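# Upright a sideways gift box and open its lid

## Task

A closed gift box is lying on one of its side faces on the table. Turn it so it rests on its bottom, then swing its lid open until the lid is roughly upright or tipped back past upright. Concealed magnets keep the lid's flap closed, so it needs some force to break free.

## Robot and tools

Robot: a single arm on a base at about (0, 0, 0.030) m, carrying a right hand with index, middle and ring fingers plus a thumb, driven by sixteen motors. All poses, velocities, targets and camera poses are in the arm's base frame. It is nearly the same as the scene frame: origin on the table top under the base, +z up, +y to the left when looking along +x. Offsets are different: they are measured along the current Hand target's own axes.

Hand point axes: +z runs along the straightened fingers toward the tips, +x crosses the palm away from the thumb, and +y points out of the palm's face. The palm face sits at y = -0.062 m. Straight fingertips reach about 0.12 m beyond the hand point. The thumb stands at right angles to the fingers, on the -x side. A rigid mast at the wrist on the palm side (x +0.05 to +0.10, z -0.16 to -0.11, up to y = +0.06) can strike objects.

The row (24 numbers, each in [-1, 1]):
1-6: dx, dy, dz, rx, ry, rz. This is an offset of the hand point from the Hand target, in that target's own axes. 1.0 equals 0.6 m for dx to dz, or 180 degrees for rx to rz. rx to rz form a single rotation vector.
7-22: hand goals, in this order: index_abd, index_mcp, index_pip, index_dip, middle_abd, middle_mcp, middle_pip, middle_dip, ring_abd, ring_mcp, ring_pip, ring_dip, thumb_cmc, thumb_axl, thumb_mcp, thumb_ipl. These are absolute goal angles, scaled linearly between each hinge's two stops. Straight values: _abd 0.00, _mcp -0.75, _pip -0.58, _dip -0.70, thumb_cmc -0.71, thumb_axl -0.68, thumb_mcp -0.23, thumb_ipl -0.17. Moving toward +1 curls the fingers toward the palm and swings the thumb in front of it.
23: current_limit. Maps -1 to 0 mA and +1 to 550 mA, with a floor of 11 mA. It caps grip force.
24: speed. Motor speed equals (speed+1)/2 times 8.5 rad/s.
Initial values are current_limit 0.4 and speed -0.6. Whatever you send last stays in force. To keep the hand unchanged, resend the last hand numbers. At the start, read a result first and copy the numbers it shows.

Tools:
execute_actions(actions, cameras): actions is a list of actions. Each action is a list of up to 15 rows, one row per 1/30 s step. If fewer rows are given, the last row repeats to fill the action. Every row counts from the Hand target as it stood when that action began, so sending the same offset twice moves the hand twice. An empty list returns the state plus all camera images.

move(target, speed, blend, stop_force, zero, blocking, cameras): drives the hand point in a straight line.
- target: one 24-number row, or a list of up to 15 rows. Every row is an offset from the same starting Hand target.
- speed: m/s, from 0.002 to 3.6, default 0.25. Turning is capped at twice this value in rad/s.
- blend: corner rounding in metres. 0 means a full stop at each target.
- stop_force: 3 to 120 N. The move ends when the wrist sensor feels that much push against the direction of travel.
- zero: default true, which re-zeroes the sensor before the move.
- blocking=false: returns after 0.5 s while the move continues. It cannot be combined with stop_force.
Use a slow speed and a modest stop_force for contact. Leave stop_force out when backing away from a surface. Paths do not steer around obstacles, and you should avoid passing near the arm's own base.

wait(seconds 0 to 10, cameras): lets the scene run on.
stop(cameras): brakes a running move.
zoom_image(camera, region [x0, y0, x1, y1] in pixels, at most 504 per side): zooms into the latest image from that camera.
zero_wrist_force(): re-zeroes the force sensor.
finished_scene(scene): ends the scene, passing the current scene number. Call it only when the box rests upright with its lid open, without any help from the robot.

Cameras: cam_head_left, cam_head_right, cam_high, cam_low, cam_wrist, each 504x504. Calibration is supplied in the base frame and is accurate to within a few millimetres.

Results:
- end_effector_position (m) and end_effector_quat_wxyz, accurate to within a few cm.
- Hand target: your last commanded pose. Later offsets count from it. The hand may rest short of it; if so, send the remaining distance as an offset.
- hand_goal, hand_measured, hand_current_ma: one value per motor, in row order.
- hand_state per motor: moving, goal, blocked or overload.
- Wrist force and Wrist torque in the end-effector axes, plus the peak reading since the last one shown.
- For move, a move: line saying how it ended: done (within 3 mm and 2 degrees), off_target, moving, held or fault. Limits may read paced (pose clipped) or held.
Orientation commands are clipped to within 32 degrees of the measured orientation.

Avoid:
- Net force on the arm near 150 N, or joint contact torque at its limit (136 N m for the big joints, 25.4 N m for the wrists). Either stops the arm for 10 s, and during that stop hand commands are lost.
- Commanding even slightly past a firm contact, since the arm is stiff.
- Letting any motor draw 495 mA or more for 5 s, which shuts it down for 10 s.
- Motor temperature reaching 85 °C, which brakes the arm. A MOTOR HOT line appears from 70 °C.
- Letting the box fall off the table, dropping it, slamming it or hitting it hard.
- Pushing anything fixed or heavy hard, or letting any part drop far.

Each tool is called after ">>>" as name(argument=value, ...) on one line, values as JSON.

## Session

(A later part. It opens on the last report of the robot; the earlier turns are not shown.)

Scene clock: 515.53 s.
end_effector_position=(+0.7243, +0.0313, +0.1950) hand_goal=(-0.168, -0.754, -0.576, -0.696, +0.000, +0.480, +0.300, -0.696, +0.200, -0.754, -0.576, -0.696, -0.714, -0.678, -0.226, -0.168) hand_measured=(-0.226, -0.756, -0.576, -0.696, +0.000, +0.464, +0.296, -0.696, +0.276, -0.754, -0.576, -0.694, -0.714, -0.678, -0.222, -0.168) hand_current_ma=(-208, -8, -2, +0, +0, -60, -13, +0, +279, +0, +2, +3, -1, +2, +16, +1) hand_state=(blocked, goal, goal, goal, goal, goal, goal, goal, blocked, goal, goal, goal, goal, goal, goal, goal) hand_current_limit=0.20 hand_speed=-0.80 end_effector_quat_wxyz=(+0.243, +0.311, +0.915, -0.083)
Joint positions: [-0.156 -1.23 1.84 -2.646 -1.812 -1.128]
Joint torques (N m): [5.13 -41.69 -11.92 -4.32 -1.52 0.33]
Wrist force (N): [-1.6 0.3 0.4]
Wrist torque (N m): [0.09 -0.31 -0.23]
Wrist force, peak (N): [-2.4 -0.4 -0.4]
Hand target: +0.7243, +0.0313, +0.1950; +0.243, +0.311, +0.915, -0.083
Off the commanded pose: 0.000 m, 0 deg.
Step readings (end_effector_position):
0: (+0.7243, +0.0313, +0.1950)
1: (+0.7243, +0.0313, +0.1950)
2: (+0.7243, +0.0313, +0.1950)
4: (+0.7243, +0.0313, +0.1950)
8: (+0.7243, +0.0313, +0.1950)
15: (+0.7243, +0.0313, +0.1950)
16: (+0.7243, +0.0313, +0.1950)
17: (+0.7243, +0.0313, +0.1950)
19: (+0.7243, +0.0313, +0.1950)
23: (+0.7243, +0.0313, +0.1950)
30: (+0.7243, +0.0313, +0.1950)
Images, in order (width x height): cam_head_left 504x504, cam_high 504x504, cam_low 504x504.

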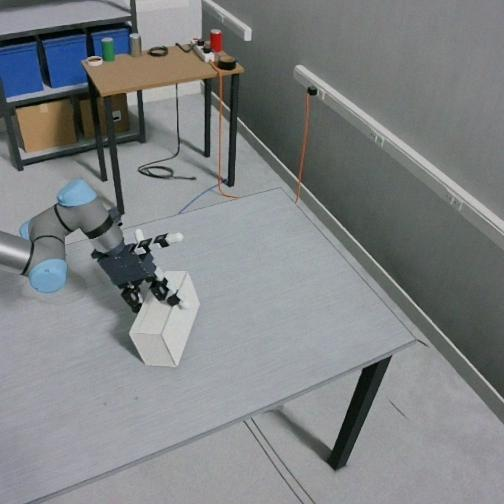

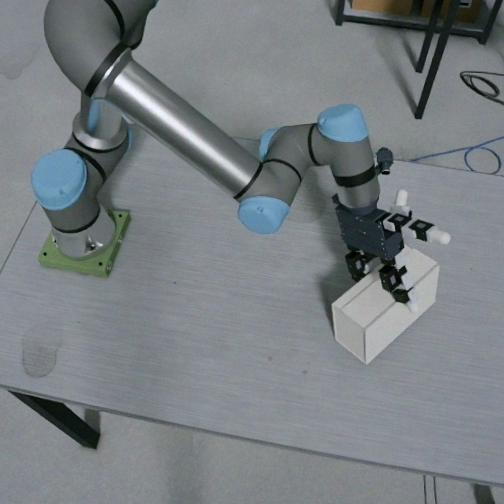

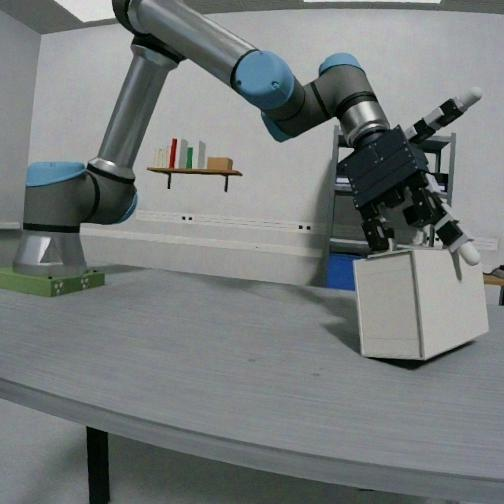

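>>> move(target=[[0.0925,0,-0.0265,0,-0.0833,0,-0.167,-0.754,-0.576,-0.696,0,0.48,0.3,-0.696,0.24,-0.754,-0.576,-0.696,-0.714,-0.678,-0.226,-0.168,0.2,-0.8],[0.1891,0,-0.0274,0,-0.1667,0,-0.167,-0.754,-0.576,-0.696,0,0.48,0.3,-0.696,0.24,-0.754,-0.576,-0.696,-0.714,-0.678,-0.226,-0.168,0.2,-0.8]], speed=0.08, blend=0.01, cameras=["cam_high","cam_low","cam_head_left"])

>>> zoom_image(camera="cam_low", region=[300, 180, 504, 390])

>>> zoom_image(camera="cam_high", region=[300, 230, 450, 380])

Scene clock: 540.50 s.
end_effector_position=(+0.6399, +0.0963, +0.1529) hand_goal=(-0.168, -0.754, -0.576, -0.696, +0.000, +0.480, +0.300, -0.696, +0.240, -0.754, -0.576, -0.696, -0.714, -0.678, -0.226, -0.168) hand_measured=(-0.292, -0.758, -0.580, -0.696, +0.000, +0.468, +0.296, -0.696, +0.260, -0.754, -0.576, -0.694, -0.714, -0.678, -0.222, -0.168) hand_current_ma=(-330, -14, -11, +0, +0, -45, -13, +0, +61, +0, +2, +3, -1, +2, +16, +1) hand_state=(blocked, goal, goal, goal, goal, goal, goal, goal, goal, goal, goal, goal, goal, goal, goal, goal) hand_current_limit=0.20 hand_speed=-0.80 end_effector_quat_wxyz=(+0.472, +0.279, +0.821, -0.161)
Joint positions: [0.056 -1.044 2.207 -3.649 -2.171 -1.161]
Joint torques (N m): [5.21 -25.49 1.64 -3.95 -2.19 -1.76]
Wrist force (N): [-2.7 -0.3 -2.5]
Wrist torque (N m): [0.19 -0.14 -0.23]
Wrist force, peak (N): [-7.8 -0.9 -5.0]
Hand target: +0.6398, +0.0963, +0.1529; +0.472, +0.279, +0.821, -0.161
Off the commanded pose: 0.000 m, 0 deg.
move: done
Images, in order (width x height): cam_head_left 504x504, cam_high 504x504, cam_low 504x504.

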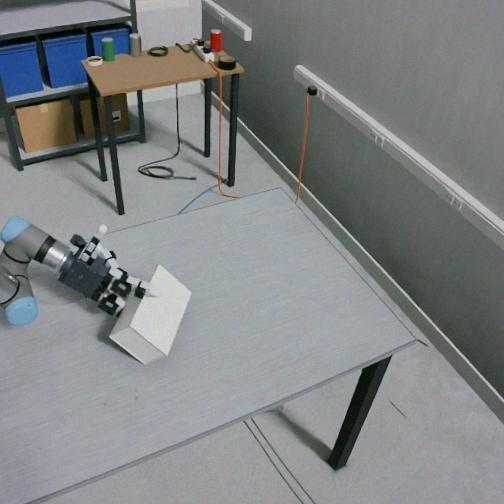

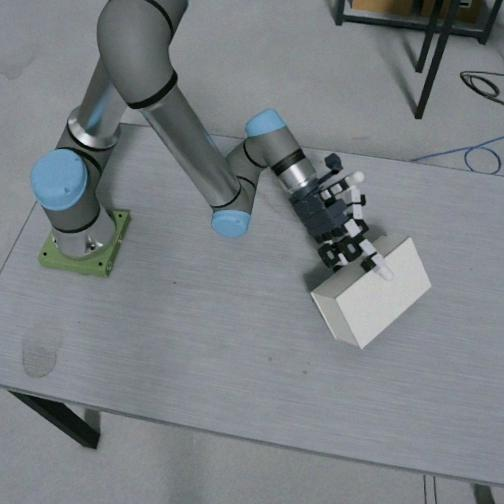

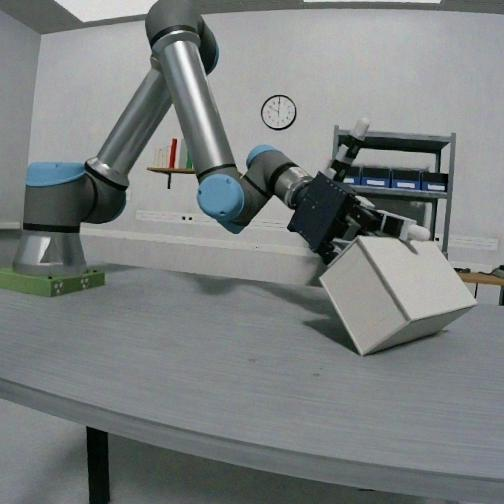

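Scaled by 2.400.

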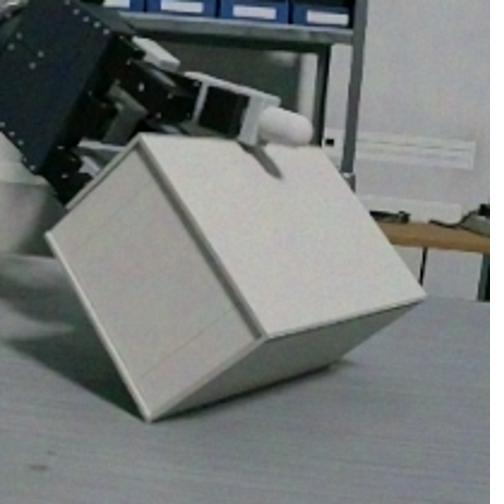

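Scaled by 3.360.

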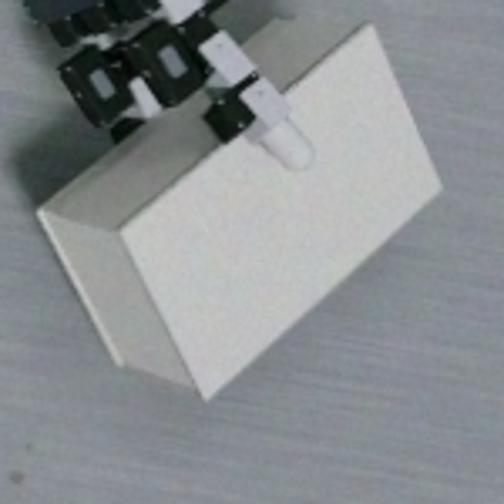

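>>> move(target=[0.0967,0,-0.004,0,-0.0833,0,-0.21,-0.754,-0.576,-0.696,0,0.48,0.3,-0.696,0.24,-0.754,-0.576,-0.696,-0.714,-0.678,-0.226,-0.168,0.2,-0.8], speed=0.07)

>>> execute_actions(actions=[[[0,0,0,0,0,0,-0.3,-0.754,-0.576,-0.696,0,0.48,0.3,-0.696,0.1,-0.754,-0.576,-0.696,-0.714,-0.678,-0.226,-0.168,0.2,-0.9]],[[0,0,0,0,0,0,-0.3,-0.754,-0.576,-0.696,0,0.48,0.3,-0.696,0.1,-0.754,-0.576,-0.696,-0.714,-0.678,-0.226,-0.168,0.2,-0.9]]], cameras=["cam_high","cam_low","cam_head_left"])

>>> zoom_image(camera="cam_low", region=[280, 180, 484, 390])

>>> zoom_image(camera="cam_high", region=[280, 230, 430, 380])

Scene clock: 567.43 s.
end_effector_position=(+0.6151, +0.1154, +0.1040) hand_goal=(-0.210, -0.754, -0.576, -0.696, +0.000, +0.480, +0.300, -0.696, +0.240, -0.754, -0.576, -0.696, -0.714, -0.678, -0.226, -0.168) hand_measured=(-0.536, -0.758, -0.580, -0.696, +0.000, +0.472, +0.296, -0.696, +0.250, -0.754, -0.576, -0.694, -0.714, -0.678, -0.222, -0.168) hand_current_ma=(-330, -11, -11, +0, +0, -27, -10, +0, +32, +0, +2, +3, -1, +2, +16, +1) hand_state=(blocked, goal, goal, goal, goal, goal, goal, goal, goal, goal, goal, goal, goal, goal, goal, goal) hand_current_limit=0.20 hand_speed=-0.80 end_effector_quat_wxyz=(+0.575, +0.256, +0.752, -0.196)
Joint positions: [0.136 -0.708 2.162 -4.225 -2.328 -1.311]
Joint torques (N m): [3.73 -25.1 -11.95 -1.58 -1.36 -1.88]
Wrist force (N): [-9.7 -1.2 -7.5]
Wrist torque (N m): [0.48 -0.76 -0.83]
Wrist force, peak (N): [-10.4 -0.6 -8.5]
Hand target: +0.6151, +0.1154, +0.1040; +0.575, +0.256, +0.752, -0.196
Off the commanded pose: 0.000 m, 0 deg.
move: done

Scene clock: 568.63 s.
end_effector_position=(+0.6151, +0.1154, +0.1040) hand_goal=(-0.300, -0.754, -0.576, -0.696, +0.000, +0.480, +0.300, -0.696, +0.100, -0.754, -0.576, -0.696, -0.714, -0.678, -0.226, -0.168) hand_measured=(-0.538, -0.758, -0.580, -0.696, +0.000, +0.472, +0.296, -0.696, +0.190, -0.754, -0.576, -0.694, -0.714, -0.678, -0.222, -0.168) hand_current_ma=(-330, -11, -11, +0, +0, -27, -10, +0, +330, +0, +2, +3, -1, +2, +16, +1) hand_state=(blocked, goal, goal, goal, goal, goal, goal, goal, blocked, goal, goal, goal, goal, goal, goal, goal) hand_current_limit=0.20 hand_speed=-0.90 end_effector_quat_wxyz=(+0.575, +0.256, +0.752, -0.196)
Joint positions: [0.136 -0.708 2.162 -4.226 -2.328 -1.311]
Joint torques (N m): [4.02 -29.28 -12.84 -1.78 -1.28 -1.63]
Wrist force (N): [-7.2 -1.1 -6.0]
Wrist torque (N m): [0.36 -0.54 -0.60]
Wrist force, peak (N): [-9.8 -1.4 -7.7]
Hand target: +0.6151, +0.1154, +0.1040; +0.575, +0.256, +0.752, -0.196
Off the commanded pose: 0.000 m, 0 deg.
Step readings (end_effector_position):
0: (+0.6151, +0.1154, +0.1040)
1: (+0.6151, +0.1154, +0.1040)
2: (+0.6151, +0.1154, +0.1040)
4: (+0.6151, +0.1154, +0.1040)
8: (+0.6151, +0.1154, +0.1040)
15: (+0.6151, +0.1154, +0.1040)
16: (+0.6151, +0.1154, +0.1040)
17: (+0.6151, +0.1154, +0.1040)
19: (+0.6151, +0.1154, +0.1040)
23: (+0.6151, +0.1154, +0.1040)
30: (+0.6151, +0.1154, +0.1040)
Images, in order (width x height): cam_head_left 504x504, cam_high 504x504, cam_low 504x504.

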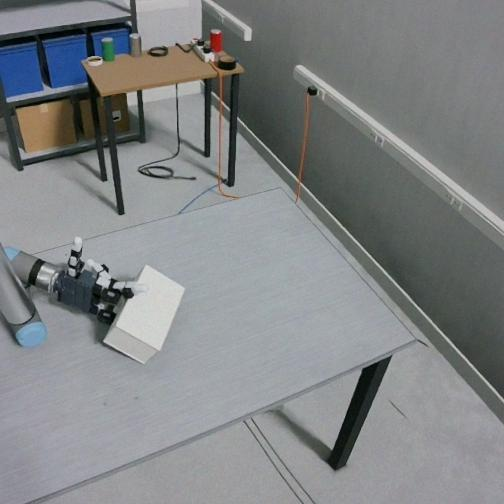

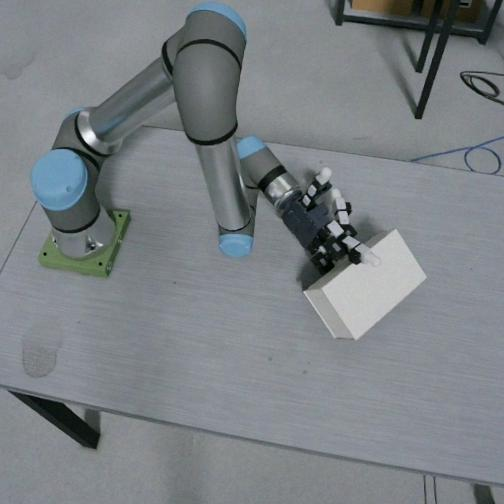

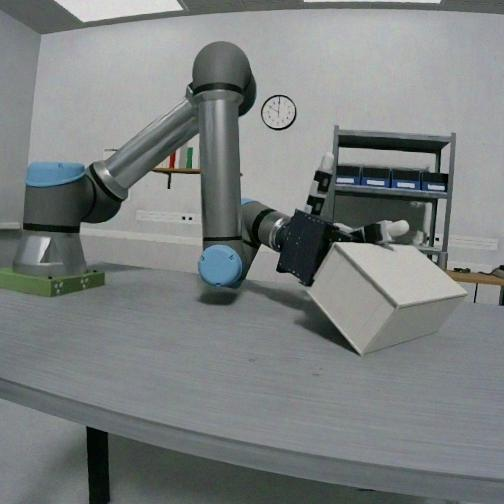

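Scaled by 2.400.

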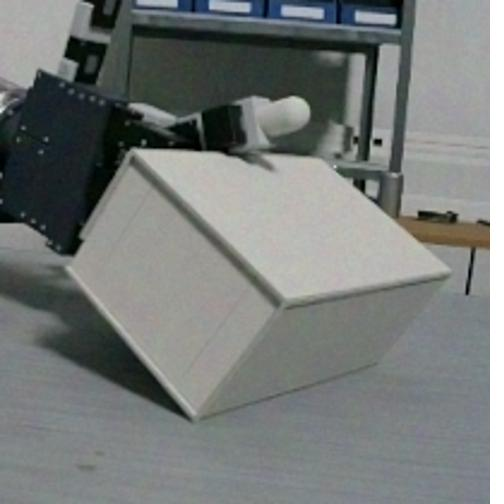

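Scaled by 3.360.

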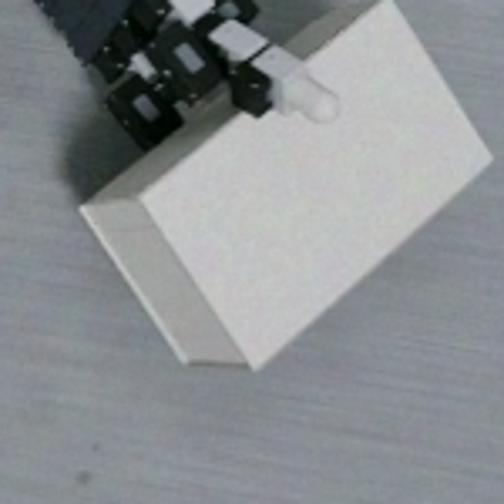

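>>> execute_actions(actions=[[[0,0,0,0,0,0,-0.7,-0.754,-0.576,-0.696,0,0.48,0.3,-0.696,0.19,-0.754,-0.576,-0.696,-0.714,-0.678,-0.226,-0.168,0.2,-0.9]],[[0,0,0,0,0,0,-0.7,-0.754,-0.576,-0.696,0,0.48,0.3,-0.696,0.19,-0.754,-0.576,-0.696,-0.714,-0.678,-0.226,-0.168,0.2,-0.9]]], cameras=["cam_high","cam_low"])

>>> zoom_image(camera="cam_low", region=[280, 180, 484, 390])

Scene clock: 597.67 s.
end_effector_position=(+0.6151, +0.1154, +0.1040) hand_goal=(-0.700, -0.754, -0.576, -0.696, +0.000, +0.480, +0.300, -0.696, +0.190, -0.754, -0.576, -0.696, -0.714, -0.678, -0.226, -0.168) hand_measured=(-0.688, -0.756, -0.580, -0.696, +0.000, +0.472, +0.296, -0.696, +0.216, -0.754, -0.576, -0.694, -0.714, -0.678, -0.222, -0.168) hand_current_ma=(+35, -6, -10, +0, +1, -26, -10, +0, +87, +0, +2, +3, -1, +2, +16, +1) hand_state=(goal, goal, goal, goal, goal, goal, goal, goal, blocked, goal, goal, goal, goal, goal, goal, goal) hand_current_limit=0.20 hand_speed=-0.90 end_effector_quat_wxyz=(+0.575, +0.256, +0.752, -0.196)
Joint positions: [0.136 -0.708 2.162 -4.226 -2.328 -1.311]
Joint torques (N m): [3.98 -41.18 -13.04 -1.85 -1.28 -0.97]
Wrist force (N): [-0.1 -0.6 -0.6]
Wrist torque (N m): [-0.09 0.20 -0.11]
Wrist force, peak (N): [-7.3 -1.2 -6.5]
Hand target: +0.6151, +0.1154, +0.1040; +0.575, +0.256, +0.752, -0.196
Off the commanded pose: 0.000 m, 0 deg.
Step readings (end_effector_position):
0: (+0.6151, +0.1154, +0.1040)
1: (+0.6151, +0.1154, +0.1040)
2: (+0.6151, +0.1154, +0.1040)
4: (+0.6151, +0.1154, +0.1040)
8: (+0.6151, +0.1154, +0.1040)
15: (+0.6151, +0.1154, +0.1040)
16: (+0.6151, +0.1154, +0.1040)
17: (+0.6151, +0.1154, +0.1040)
19: (+0.6151, +0.1154, +0.1040)
23: (+0.6151, +0.1154, +0.1040)
30: (+0.6151, +0.1154, +0.1040)
Images, in order (width x height): cam_high 504x504, cam_low 504x504.

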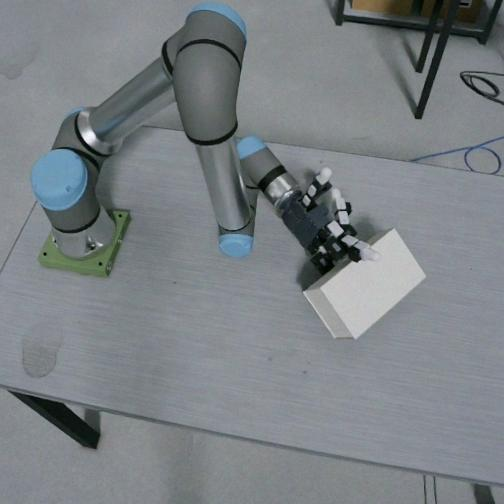

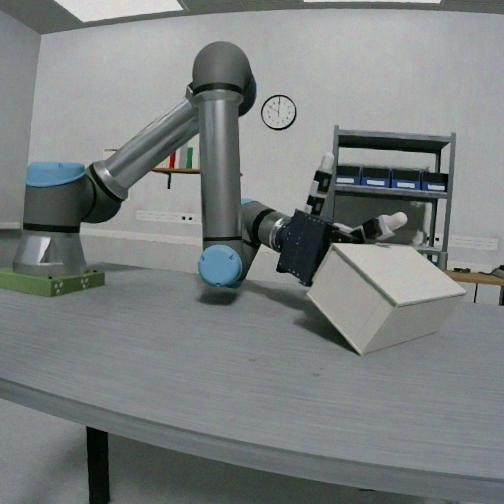

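Scaled by 2.400.

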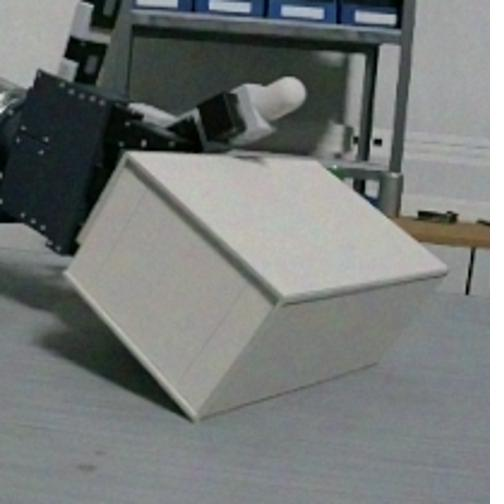

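>>> execute_actions(actions=[[[0.01,0,-0.0075,0,0,0,-0.7,-0.754,-0.576,-0.696,0,0.48,0.3,-0.696,-0.02,-0.754,-0.576,-0.696,-0.714,-0.678,-0.226,-0.168,0.4,-0.88]],[[0,0,0,0,0,0,-0.7,-0.754,-0.576,-0.696,0,0.48,0.3,-0.696,-0.02,-0.754,-0.576,-0.696,-0.714,-0.678,-0.226,-0.168,0.4,-0.88]]])

>>> move(target=[0.035,0,0,0,0,0,-0.7,-0.754,-0.576,-0.696,0,0.48,0.3,-0.696,-0.02,-0.754,-0.576,-0.696,-0.714,-0.678,-0.226,-0.168,0.4,-0.88], speed=0.04, stop_force=6, cameras=["cam_high","cam_low"])

>>> zoom_image(camera="cam_low", region=[280, 180, 484, 390])

Scene clock: 621.80 s.
end_effector_position=(+0.6104, +0.1190, +0.0994) hand_goal=(-0.700, -0.754, -0.576, -0.696, +0.000, +0.480, +0.300, -0.696, -0.020, -0.754, -0.576, -0.696, -0.714, -0.678, -0.226, -0.168) hand_measured=(-0.688, -0.756, -0.580, -0.696, +0.000, +0.472, +0.296, -0.696, +0.044, -0.754, -0.576, -0.694, -0.714, -0.678, -0.222, -0.168) hand_current_ma=(+34, -6, -9, +0, +1, -25, -10, +0, +234, +0, +2, +3, -1, +2, +16, +1) hand_state=(goal, goal, goal, goal, goal, goal, goal, goal, blocked, goal, goal, goal, goal, goal, goal, goal) hand_current_limit=0.40 hand_speed=-0.88 end_effector_quat_wxyz=(+0.575, +0.256, +0.752, -0.196)
Joint positions: [0.146 -0.696 2.166 -4.238 -2.338 -1.306]
Joint torques (N m): [5.54 -32.76 7.39 -4.55 -2.44 1.79]
Wrist force (N): [0.4 -0.4 0.9]
Wrist torque (N m): [-0.18 0.23 -0.18]
Wrist force, peak (N): [-2.0 -0.7 0.9]
Hand target: +0.6104, +0.1190, +0.0994; +0.575, +0.256, +0.752, -0.196
Off the commanded pose: 0.000 m, 0 deg.
Step readings (end_effector_position):
0: (+0.6151, +0.1154, +0.1040)
1: (+0.6150, +0.1154, +0.1040)
2: (+0.6146, +0.1159, +0.1036)
4: (+0.6131, +0.1171, +0.1021)
8: (+0.6112, +0.1184, +0.1003)
15: (+0.6105, +0.1189, +0.0995)
16: (+0.6105, +0.1189, +0.0995)
17: (+0.6104, +0.1189, +0.0994)
19: (+0.6104, +0.1190, +0.0994)
23: (+0.6104, +0.1190, +0.0994)
30: (+0.6104, +0.1190, +0.0994)

Scene clock: 632.23 s.
end_effector_position=(+0.6087, +0.1204, +0.0912) hand_goal=(-0.700, -0.754, -0.576, -0.696, +0.000, +0.480, +0.300, -0.696, -0.020, -0.754, -0.576, -0.696, -0.714, -0.678, -0.226, -0.168) hand_measured=(-0.714, -0.756, -0.578, -0.696, +0.000, +0.474, +0.296, -0.696, +0.010, -0.754, -0.576, -0.694, -0.714, -0.678, -0.222, -0.168) hand_current_ma=(-43, -3, -9, +0, +2, -24, -10, +0, +103, +0, +2, +3, -1, +2, +15, +1) hand_state=(goal, goal, goal, goal, goal, goal, goal, goal, blocked, goal, goal, goal, goal, goal, goal, goal) hand_current_limit=0.40 hand_speed=-0.88 end_effector_quat_wxyz=(+0.574, +0.256, +0.752, -0.196)
Joint positions: [0.15 -0.674 2.162 -4.254 -2.341 -1.304]
Joint torques (N m): [-1.44 -40.22 -2.99 -2.42 -0.43 0.12]
Wrist force (N): [-1.1 -0.5 -1.2]
Wrist torque (N m): [-0.02 0.03 -0.26]
Wrist force, peak (N): [-2.7 -0.9 -2.4]
Hand target: +0.6087, +0.1204, +0.0912; +0.574, +0.256, +0.752, -0.196 (not the last commanded pose)
Off the commanded pose: 0.013 m, 0 deg.
FORCE FAULT: contact force on the arm reached its limit, and the arm stopped for 10 seconds. The contact can be on any part of the arm, not only on its tool. That time counts as 20 of the actions that you can send in this scene. The arm's remaining commands of this call were not run. The arm's target is now where it stood when the stop ended, not its last command. The arm accepts commands again.
move: fault
Images, in order (width x height): cam_high 504x504, cam_low 504x504.

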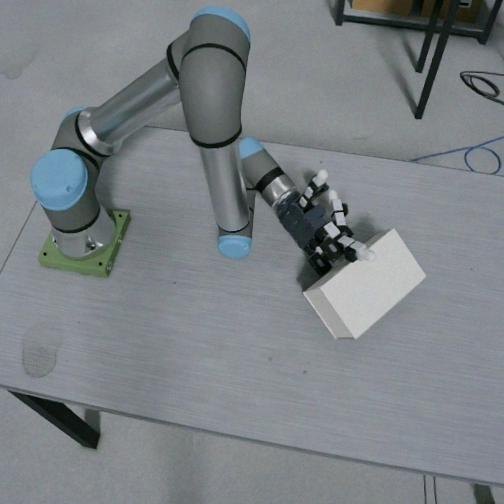

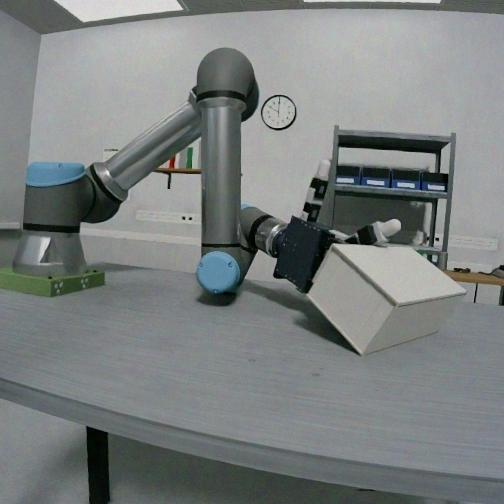

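Scaled by 2.400.

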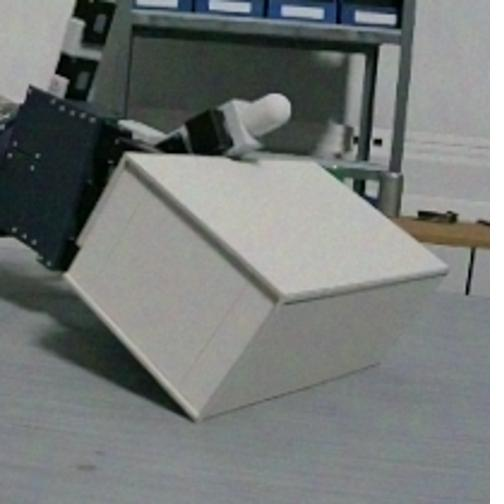

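>>> execute_actions(actions=[[[-0.012,0,0.002,0,0,0,-0.7,-0.754,-0.576,-0.696,0,0.48,0.3,-0.696,-0.02,-0.754,-0.576,-0.696,-0.714,-0.678,-0.226,-0.168,0.4,-0.8]],[[-0.003,0,0.002,0,0.03,0,-0.7,-0.754,-0.576,-0.696,0,0.48,0.3,-0.696,-0.12,-0.754,-0.576,-0.696,-0.714,-0.678,-0.226,-0.168,0.4,-0.8]],[[-0.003,0,0.002,0,0.035,0,-0.7,-0.754,-0.576,-0.696,0,0.48,0.3,-0.696,-0.22,-0.754,-0.576,-0.696,-0.714,-0.678,-0.226,-0.168,0.4,-0.8]],[[-0.003,0,0.002,0,0.035,0,-0.7,-0.754,-0.576,-0.696,0,0.48,0.3,-0.696,-0.32,-0.754,-0.576,-0.696,-0.714,-0.678,-0.226,-0.168,0.4,-0.8]],[[-0.003,0,0.002,0,0.035,0,-0.7,-0.754,-0.576,-0.696,0,0.48,0.3,-0.696,-0.42,-0.754,-0.576,-0.696,-0.714,-0.678,-0.226,-0.168,0.4,-0.8]]], cameras=["cam_high","cam_low"])

>>> zoom_image(camera="cam_low", region=[280, 180, 484, 390])

>>> zoom_image(camera="cam_high", region=[280, 200, 430, 350])

Scene clock: 678.70 s.
end_effector_position=(+0.6189, +0.1142, +0.1153) hand_goal=(-0.700, -0.754, -0.576, -0.696, +0.000, +0.480, +0.300, -0.696, -0.420, -0.754, -0.576, -0.696, -0.714, -0.678, -0.226, -0.168) hand_measured=(-0.998, -0.770, -0.582, -0.690, +0.002, +0.474, +0.296, -0.696, -0.356, -0.762, -0.580, -0.698, -0.714, -0.678, -0.222, -0.168) hand_current_ma=(-385, -62, -17, +18, +3, -23, -10, +0, +237, -30, -14, -3, -1, +2, +15, +1) hand_state=(blocked, goal, goal, goal, goal, goal, goal, goal, blocked, goal, goal, goal, goal, goal, goal, goal) hand_current_limit=0.40 hand_speed=-0.80 end_effector_quat_wxyz=(+0.423, +0.295, +0.847, -0.129)
Joint positions: [0.072 -1.05 2.261 -3.565 -2.11 -1.056]
Joint torques (N m): [-13.4 -12.49 -6.34 10.52 7.47 1.22]
Wrist force (N): [-27.3 -2.8 -41.4]
Wrist torque (N m): [3.28 -3.99 -2.26]
Wrist force, peak (N): [-34.4 -1.8 -48.1]
Hand target: +0.6168, +0.1141, +0.1024; +0.403, +0.291, +0.856, -0.138
Off the commanded pose: 0.013 m, 3 deg.
Step readings (end_effector_position):
0: (+0.6087, +0.1204, +0.0912)
1: (+0.6087, +0.1204, +0.0912)
2: (+0.6089, +0.1202, +0.0919)
4: (+0.6098, +0.1196, +0.0941)
8: (+0.6106, +0.1189, +0.0966)
15: (+0.6110, +0.1186, +0.0977)
16: (+0.6110, +0.1185, +0.0977)
17: (+0.6108, +0.1183, +0.0981)
19: (+0.6107, +0.1179, +0.0999)
23: (+0.6114, +0.1175, +0.0993)
30: (+0.6122, +0.1175, +0.0992)
31: (+0.6122, +0.1175, +0.0993)
32: (+0.6120, +0.1171, +0.0998)
34: (+0.6119, +0.1167, +0.1018)
38: (+0.6126, +0.1164, +0.1008)
45: (+0.6135, +0.1164, +0.1005)
46: (+0.6136, +0.1164, +0.1005)
47: (+0.6135, +0.1159, +0.1009)
49: (+0.6137, +0.1154, +0.1033)
53: (+0.6142, +0.1152, +0.1024)
60: (+0.6153, +0.1153, +0.1037)
61: (+0.6153, +0.1153, +0.1037)
62: (+0.6155, +0.1147, +0.1049)
64: (+0.6161, +0.1142, +0.1068)
68: (+0.6173, +0.1141, +0.1124)
75: (+0.6186, +0.1142, +0.1148)
Images, in order (width x height): cam_high 504x504, cam_low 504x504.

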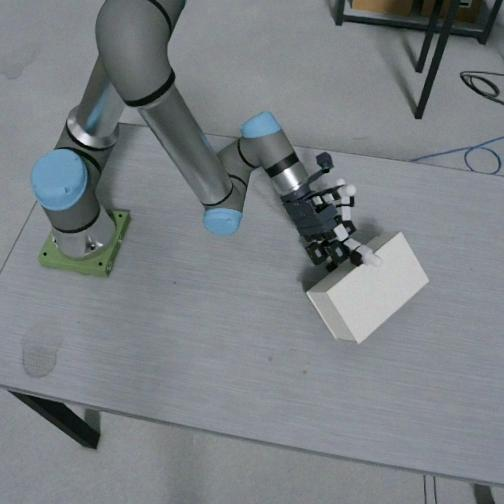

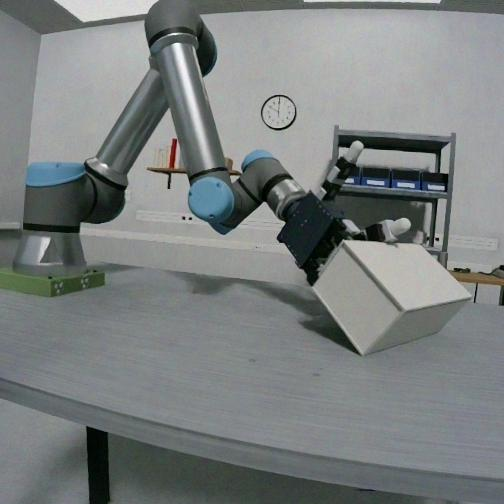

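Scaled by 2.400.

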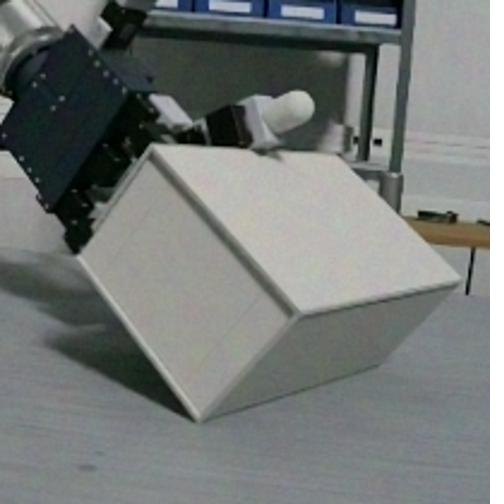

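Scaled by 3.360.

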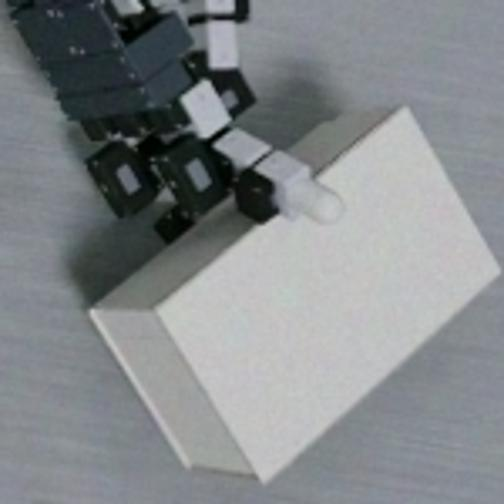

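>>> move(target=[-0.01,0,-0.05,0,0,0,-0.7,-0.754,-0.576,-0.696,0,0.48,0.3,-0.696,-0.35,-0.754,-0.576,-0.696,-0.714,-0.678,-0.226,-0.168,0.2,-0.8], speed=0.06, cameras=["cam_high","cam_low"])

>>> zoom_image(camera="cam_low", region=[280, 180, 484, 390])

Scene clock: 691.13 s.
end_effector_position=(+0.6016, +0.1259, +0.1261) hand_goal=(-0.700, -0.754, -0.576, -0.696, +0.000, +0.480, +0.300, -0.696, -0.350, -0.754, -0.576, -0.696, -0.714, -0.678, -0.226, -0.168) hand_measured=(-0.764, -0.756, -0.580, -0.694, +0.002, +0.474, +0.296, -0.696, -0.274, -0.756, -0.578, -0.698, -0.714, -0.678, -0.222, -0.168) hand_current_ma=(-233, -4, -12, +6, +3, -23, -10, +0, +281, -4, -6, -4, -1, +2, +15, +1) hand_state=(blocked, goal, goal, goal, goal, goal, goal, goal, blocked, goal, goal, goal, goal, goal, goal, goal) hand_current_limit=0.20 hand_speed=-0.80 end_effector_quat_wxyz=(+0.403, +0.291, +0.856, -0.138)
Joint positions: [0.104 -1.134 2.286 -3.443 -2.131 -1.027]
Joint torques (N m): [6.14 -43.16 -0.12 -1.24 -2.6 1.86]
Wrist force (N): [-0.6 -0.2 2.0]
Wrist torque (N m): [-0.14 -0.02 -0.19]
Wrist force, peak (N): [-27.6 -1.5 -42.6]
Hand target: +0.6016, +0.1259, +0.1262; +0.403, +0.291, +0.856, -0.138
Off the commanded pose: 0.000 m, 0 deg.
move: done
Images, in order (width x height): cam_high 504x504, cam_low 504x504.

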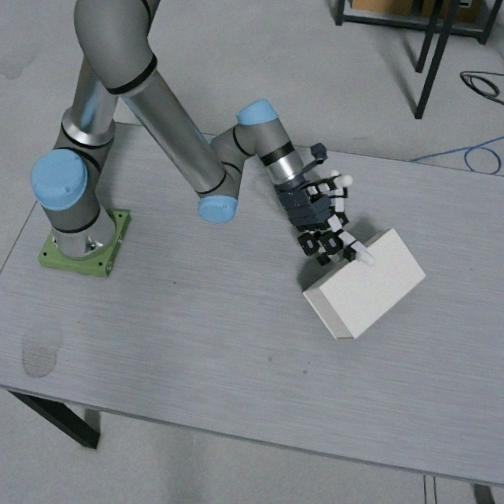

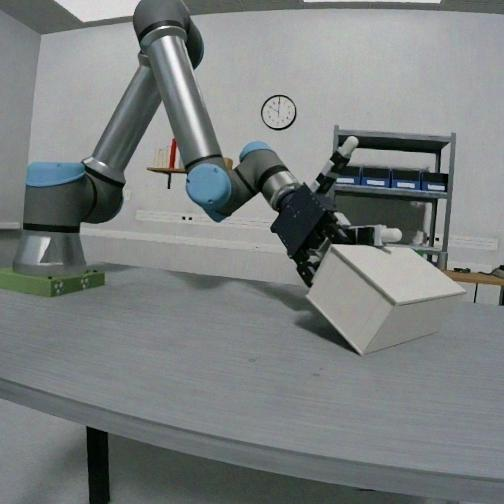

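Scaled by 2.400.

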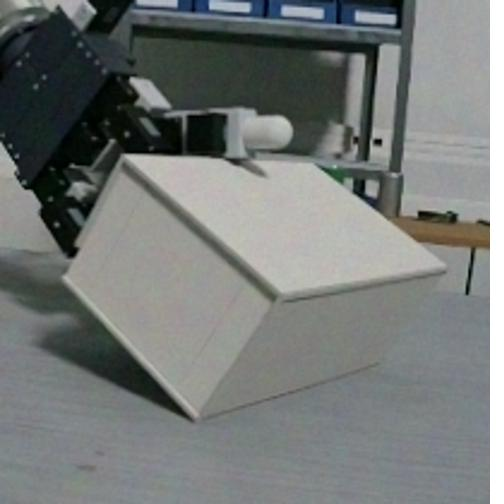

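>>> move(target=[0.0497,0,0.0177,0,0,0,-0.95,-0.754,-0.576,-0.696,0,0.48,0.3,-0.696,-0.35,-0.754,-0.576,-0.696,-0.714,-0.678,-0.226,-0.168,0.2,-0.8], speed=0.05, stop_force=8, cameras=["cam_high","cam_low"])

>>> zoom_image(camera="cam_low", region=[280, 180, 484, 390])

Scene clock: 712.23 s.
end_effector_position=(+0.5930, +0.1324, +0.0964) hand_goal=(-0.950, -0.754, -0.576, -0.696, +0.000, +0.480, +0.300, -0.696, -0.350, -0.754, -0.576, -0.696, -0.714, -0.678, -0.226, -0.168) hand_measured=(-0.948, -0.754, -0.578, -0.694, +0.002, +0.474, +0.296, -0.696, -0.316, -0.754, -0.578, -0.698, -0.714, -0.678, -0.222, -0.168) hand_current_ma=(+3, +0, -6, +6, +3, -23, -10, +0, +113, -1, -5, -4, -1, +2, +15, +1) hand_state=(goal, goal, goal, goal, goal, goal, goal, goal, blocked, goal, goal, goal, goal, goal, goal, goal) hand_current_limit=0.20 hand_speed=-0.80 end_effector_quat_wxyz=(+0.403, +0.291, +0.856, -0.138)
Joint positions: [0.122 -1.055 2.305 -3.532 -2.143 -1.011]
Joint torques (N m): [5.31 -24.65 1.81 -4.83 -2.64 1.75]
Wrist force (N): [-0.3 0.1 -0.6]
Wrist torque (N m): [0.03 -0.02 -0.15]
Wrist force, peak (N): [-0.7 -0.3 2.1]
Hand target: +0.5930, +0.1324, +0.0964; +0.403, +0.291, +0.856, -0.138
Off the commanded pose: 0.000 m, 0 deg.
move: done
Images, in order (width x height): cam_high 504x504, cam_low 504x504.

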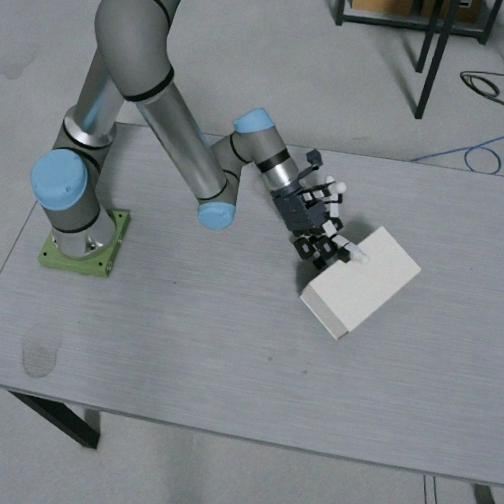

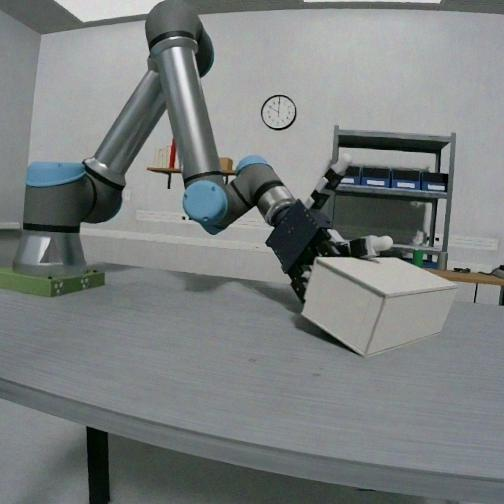

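Scaled by 2.400.

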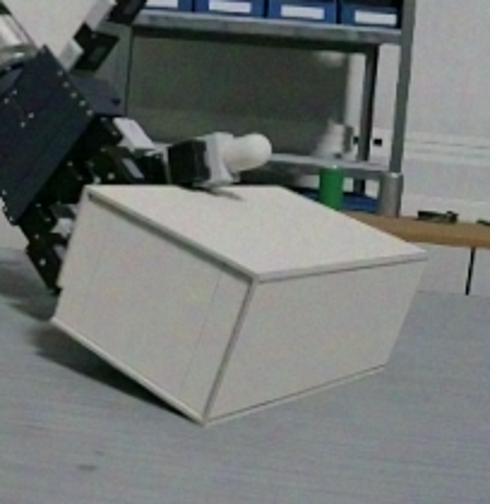

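>>> move(target=[0.0345,0,0.01,0,0,0,-0.95,-0.754,-0.576,-0.696,0,0.48,0.3,-0.696,-0.38,-0.754,-0.576,-0.696,-0.714,-0.678,-0.226,-0.168,0.2,-0.8], speed=0.05, stop_force=6, cameras=["cam_high","cam_low"])

>>> zoom_image(camera="cam_low", region=[280, 180, 484, 390])

Scene clock: 729.63 s.
end_effector_position=(+0.5894, +0.1351, +0.0861) hand_goal=(-0.950, -0.754, -0.576, -0.696, +0.000, +0.480, +0.300, -0.696, -0.380, -0.754, -0.576, -0.696, -0.714, -0.678, -0.226, -0.168) hand_measured=(-0.982, -0.752, -0.578, -0.696, +0.002, +0.474, +0.296, -0.696, -0.354, -0.754, -0.578, -0.698, -0.714, -0.678, -0.222, -0.168) hand_current_ma=(-110, +5, -6, +2, +3, -23, -10, +0, +88, +0, -4, -4, -1, +2, +15, +1) hand_state=(blocked, goal, goal, goal, goal, goal, goal, goal, blocked, goal, goal, goal, goal, goal, goal, goal) hand_current_limit=0.20 hand_speed=-0.80 end_effector_quat_wxyz=(+0.403, +0.291, +0.857, -0.138)
Joint positions: [0.13 -1.028 2.311 -3.562 -2.148 -1.004]
Joint torques (N m): [-8.38 -42.77 -18.45 -1.02 1.17 -1.59]
Wrist force (N): [-1.6 -0.3 0.0]
Wrist torque (N m): [0.02 -0.03 -0.18]
Wrist force, peak (N): [-7.1 0.0 -2.0]
Hand target: +0.5894, +0.1351, +0.0861; +0.403, +0.291, +0.857, -0.138 (not the last commanded pose)
Off the commanded pose: 0.010 m, 0 deg.
move: contact
Images, in order (width x height): cam_high 504x504, cam_low 504x504.

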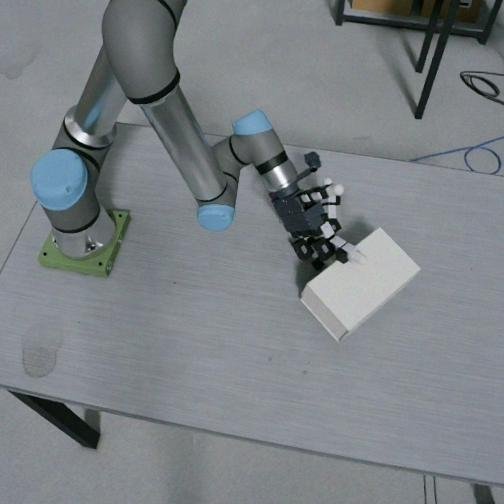

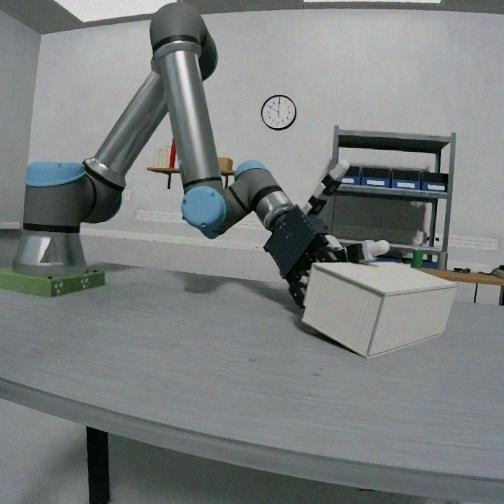

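Scaled by 2.400.

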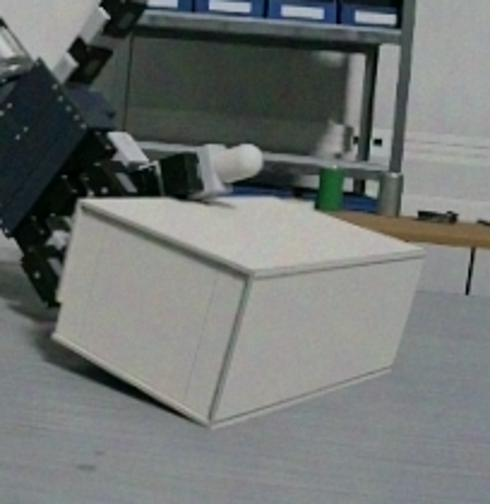

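>>> move(target=[0.0821,0,-0.105,0,0,0,-0.98,-0.754,-0.576,-0.696,0,0.48,0.3,-0.696,-0.36,-0.754,-0.576,-0.696,-0.714,-0.678,-0.226,-0.168,0.2,-0.8], speed=0.06, cameras=["all"])

>>> zoom_image(camera="cam_low", region=[280, 180, 484, 390])

>>> zoom_image(camera="cam_high", region=[280, 200, 430, 350])

Scene clock: 745.23 s.
end_effector_position=(+0.5262, +0.1838, +0.0882) hand_goal=(-0.980, -0.754, -0.576, -0.696, +0.000, +0.480, +0.300, -0.696, -0.360, -0.754, -0.576, -0.696, -0.714, -0.678, -0.226, -0.168) hand_measured=(-0.978, -0.752, -0.578, -0.696, +0.002, +0.474, +0.296, -0.696, -0.348, -0.754, -0.578, -0.698, -0.714, -0.678, -0.222, -0.168) hand_current_ma=(+3, +5, -6, +2, +3, -23, -10, +0, +36, -1, -4, -4, -1, +2, +15, +1) hand_state=(goal, goal, goal, goal, goal, goal, goal, goal, goal, goal, goal, goal, goal, goal, goal, goal) hand_current_limit=0.20 hand_speed=-0.80 end_effector_quat_wxyz=(+0.403, +0.291, +0.857, -0.138) end_effector_velocity=(-0.001, +0.002, +0.000) end_effector_angular_velocity=(+0.000, +0.000, +0.001)
Joint positions: [0.285 -1.089 2.409 -3.509 -2.244 -0.853]
Joint velocities: [0.005 -0.001 0.002 0.002 -0.002 0.004]
Joint torques (N m): [3.92 -41.72 5.29 -0.88 -2.94 1.6]
Wrist force (N): [-1.0 0.0 0.0]
Wrist torque (N m): [-0.01 -0.02 -0.16]
Wrist force, peak (N): [-2.8 -0.1 2.7]
Hand target: +0.5260, +0.1839, +0.0882; +0.403, +0.291, +0.857, -0.138
Off the commanded pose: 0.000 m, 0 deg.
move: done
camera_calibration:
cam_wrist: T_world_to_cam=[[0.788449, 0.163249, 0.593041, -0.458813], [-0.537431, -0.286135, 0.793281, 0.230372], [0.299192, -0.94418, -0.137868, 0.152257], [0, 0, 0, 1]] pos_world=[0.440006, 0.284576, 0.110336]

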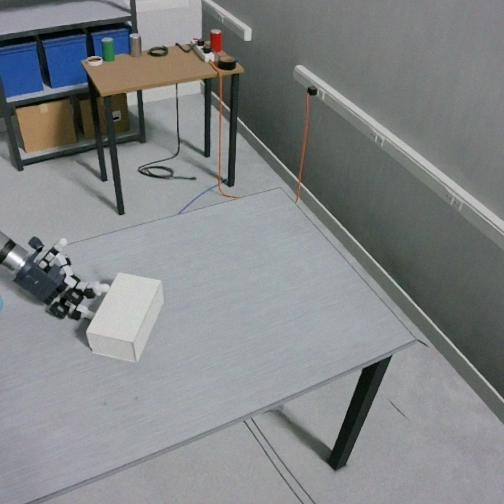

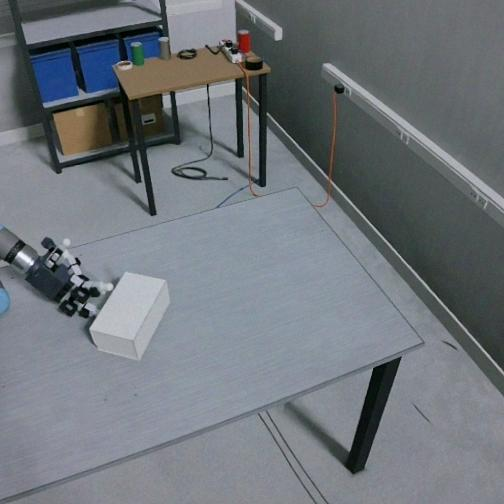

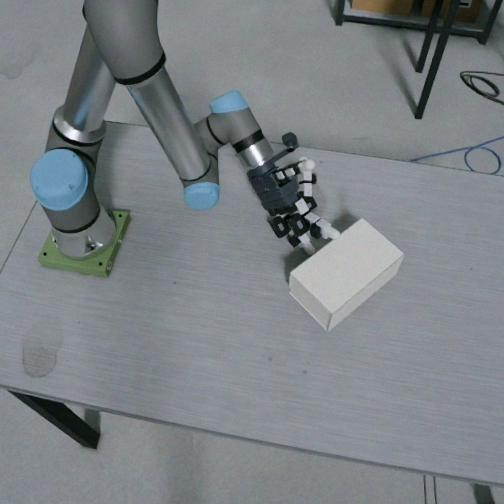

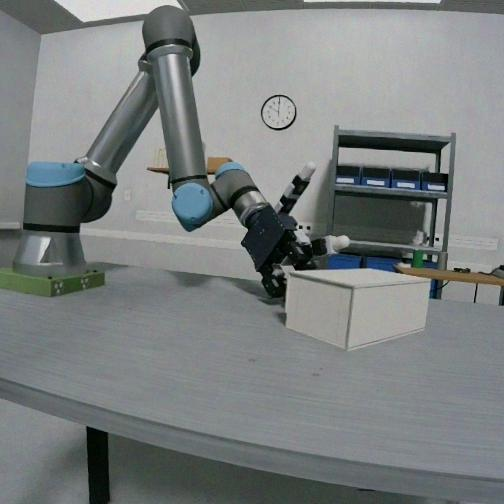

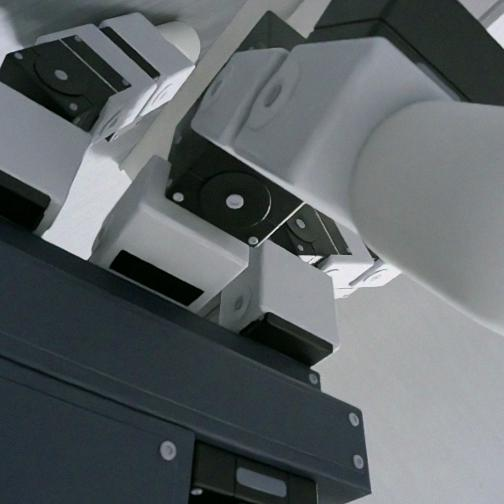

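Scaled by 2.400.

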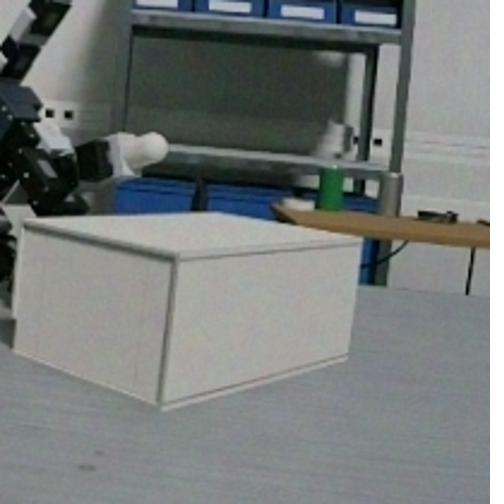

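Scaled by 3.360.

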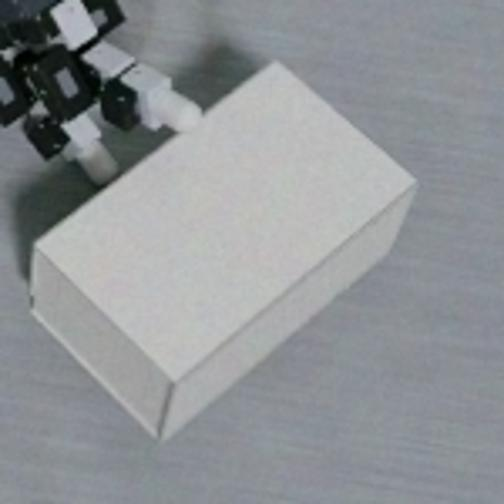

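>>> move(target=[[-0.0603,0,-0.1365,0,0,0,-0.98,-0.754,-0.576,-0.696,0,0.48,0.3,-0.696,-0.36,-0.754,-0.576,-0.696,-0.714,-0.678,-0.226,-0.168,0.4,-0.4],[-0.1183,-0.1743,-0.0417,0,0,0.5,0,-0.754,-0.576,-0.696,0,-0.754,-0.576,-0.696,0,-0.754,-0.576,-0.696,-0.714,-0.678,-0.226,-0.168,0.4,-0.4]], speed=0.25, cameras=["all"])

Scene clock: 851.37 s.
end_effector_position=(+0.4856, +0.1153, +0.1611) hand_goal=(-0.980, -0.754, -0.576, -0.696, +0.000, +0.480, +0.300, -0.696, -0.360, -0.754, -0.576, -0.696, -0.714, -0.678, -0.226, -0.168) hand_measured=(-0.978, -0.756, -0.578, -0.696, +0.002, +0.474, +0.298, -0.696, -0.352, -0.758, -0.578, -0.698, -0.718, -0.678, -0.222, -0.168) hand_current_ma=(+4, -8, -6, +2, +3, -23, -6, +0, +22, -14, -4, -4, -14, +2, +15, +1) hand_state=(goal, goal, goal, goal, goal, goal, goal, goal, goal, goal, goal, goal, goal, goal, goal, goal) hand_current_limit=0.40 hand_speed=-0.40 end_effector_quat_wxyz=(+0.411, +0.720, +0.548, +0.112)
Joint positions: [0.347 -1.196 2.45 -3.404 -2.278 0.397]
Joint torques (N m): [5.47 -36.75 2.82 -1.21 -2.86 -1.88]
Wrist force (N): [-1.2 -0.1 0.1]
Wrist torque (N m): [-0.12 0.10 -0.15]
Wrist force, peak (N): [-1.6 -0.5 0.0]
Hand target: +0.4856, +0.1154, +0.1611; +0.411, +0.719, +0.548, +0.112 (not the last commanded pose)
Off the commanded pose: 0.030 m, 22 deg.
move: held (a check stopped the path); path passed 1 of 2 targets; target 2's new numbers were not sent; limits=held
pose unreachable: on one or more control steps of this call, first in action 0 (counted from 0), an arm could not follow its commanded pose, so it was not sent that pose on those steps. It may still have moved: this result reports where it is.
cause: moving toward the commanded pose would bring two parts of the arm too close to each other (joints 4 (wrist 1) to 6 (wrist 3) lie between them).
camera_calibration:
cam_wrist: T_world_to_cam=[[0.144885, -0.747307, 0.64849, -0.0502022], [-0.983342, -0.036051, 0.178153, 0.41796], [-0.109757, -0.6635, -0.740082, 0.373012], [0, 0, 0, 1]] pos_world=[0.459212, 0.225045, 0.234154]

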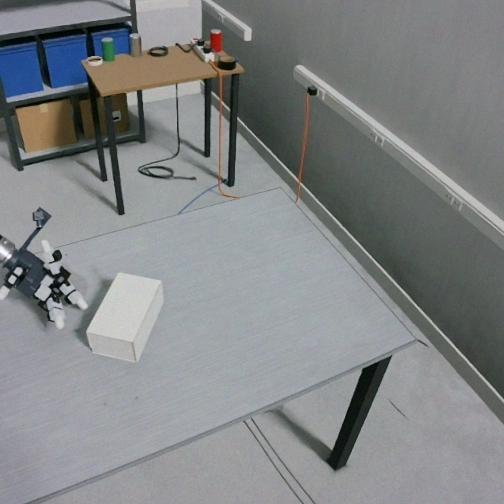

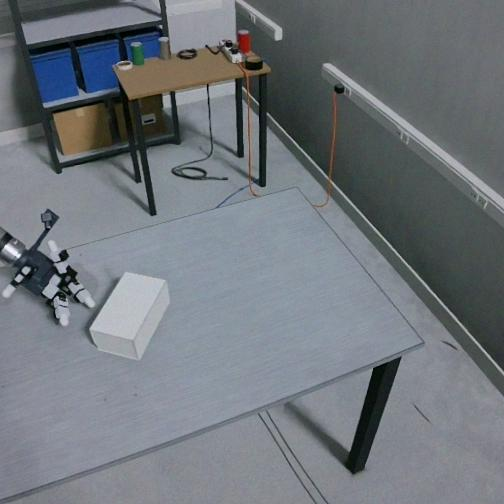

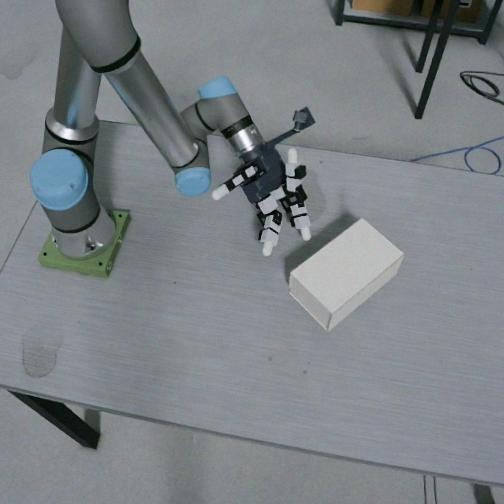

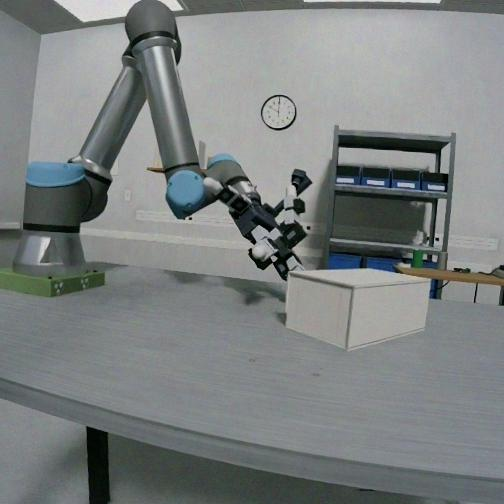

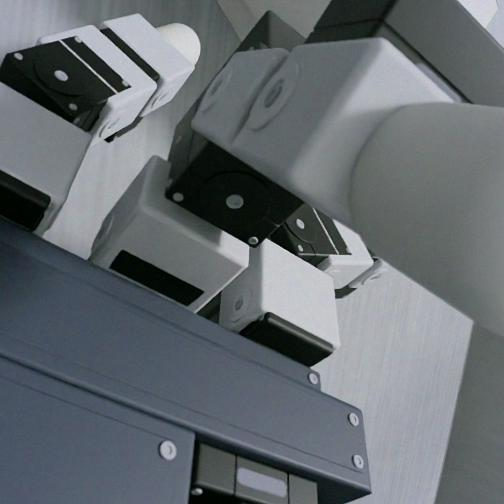

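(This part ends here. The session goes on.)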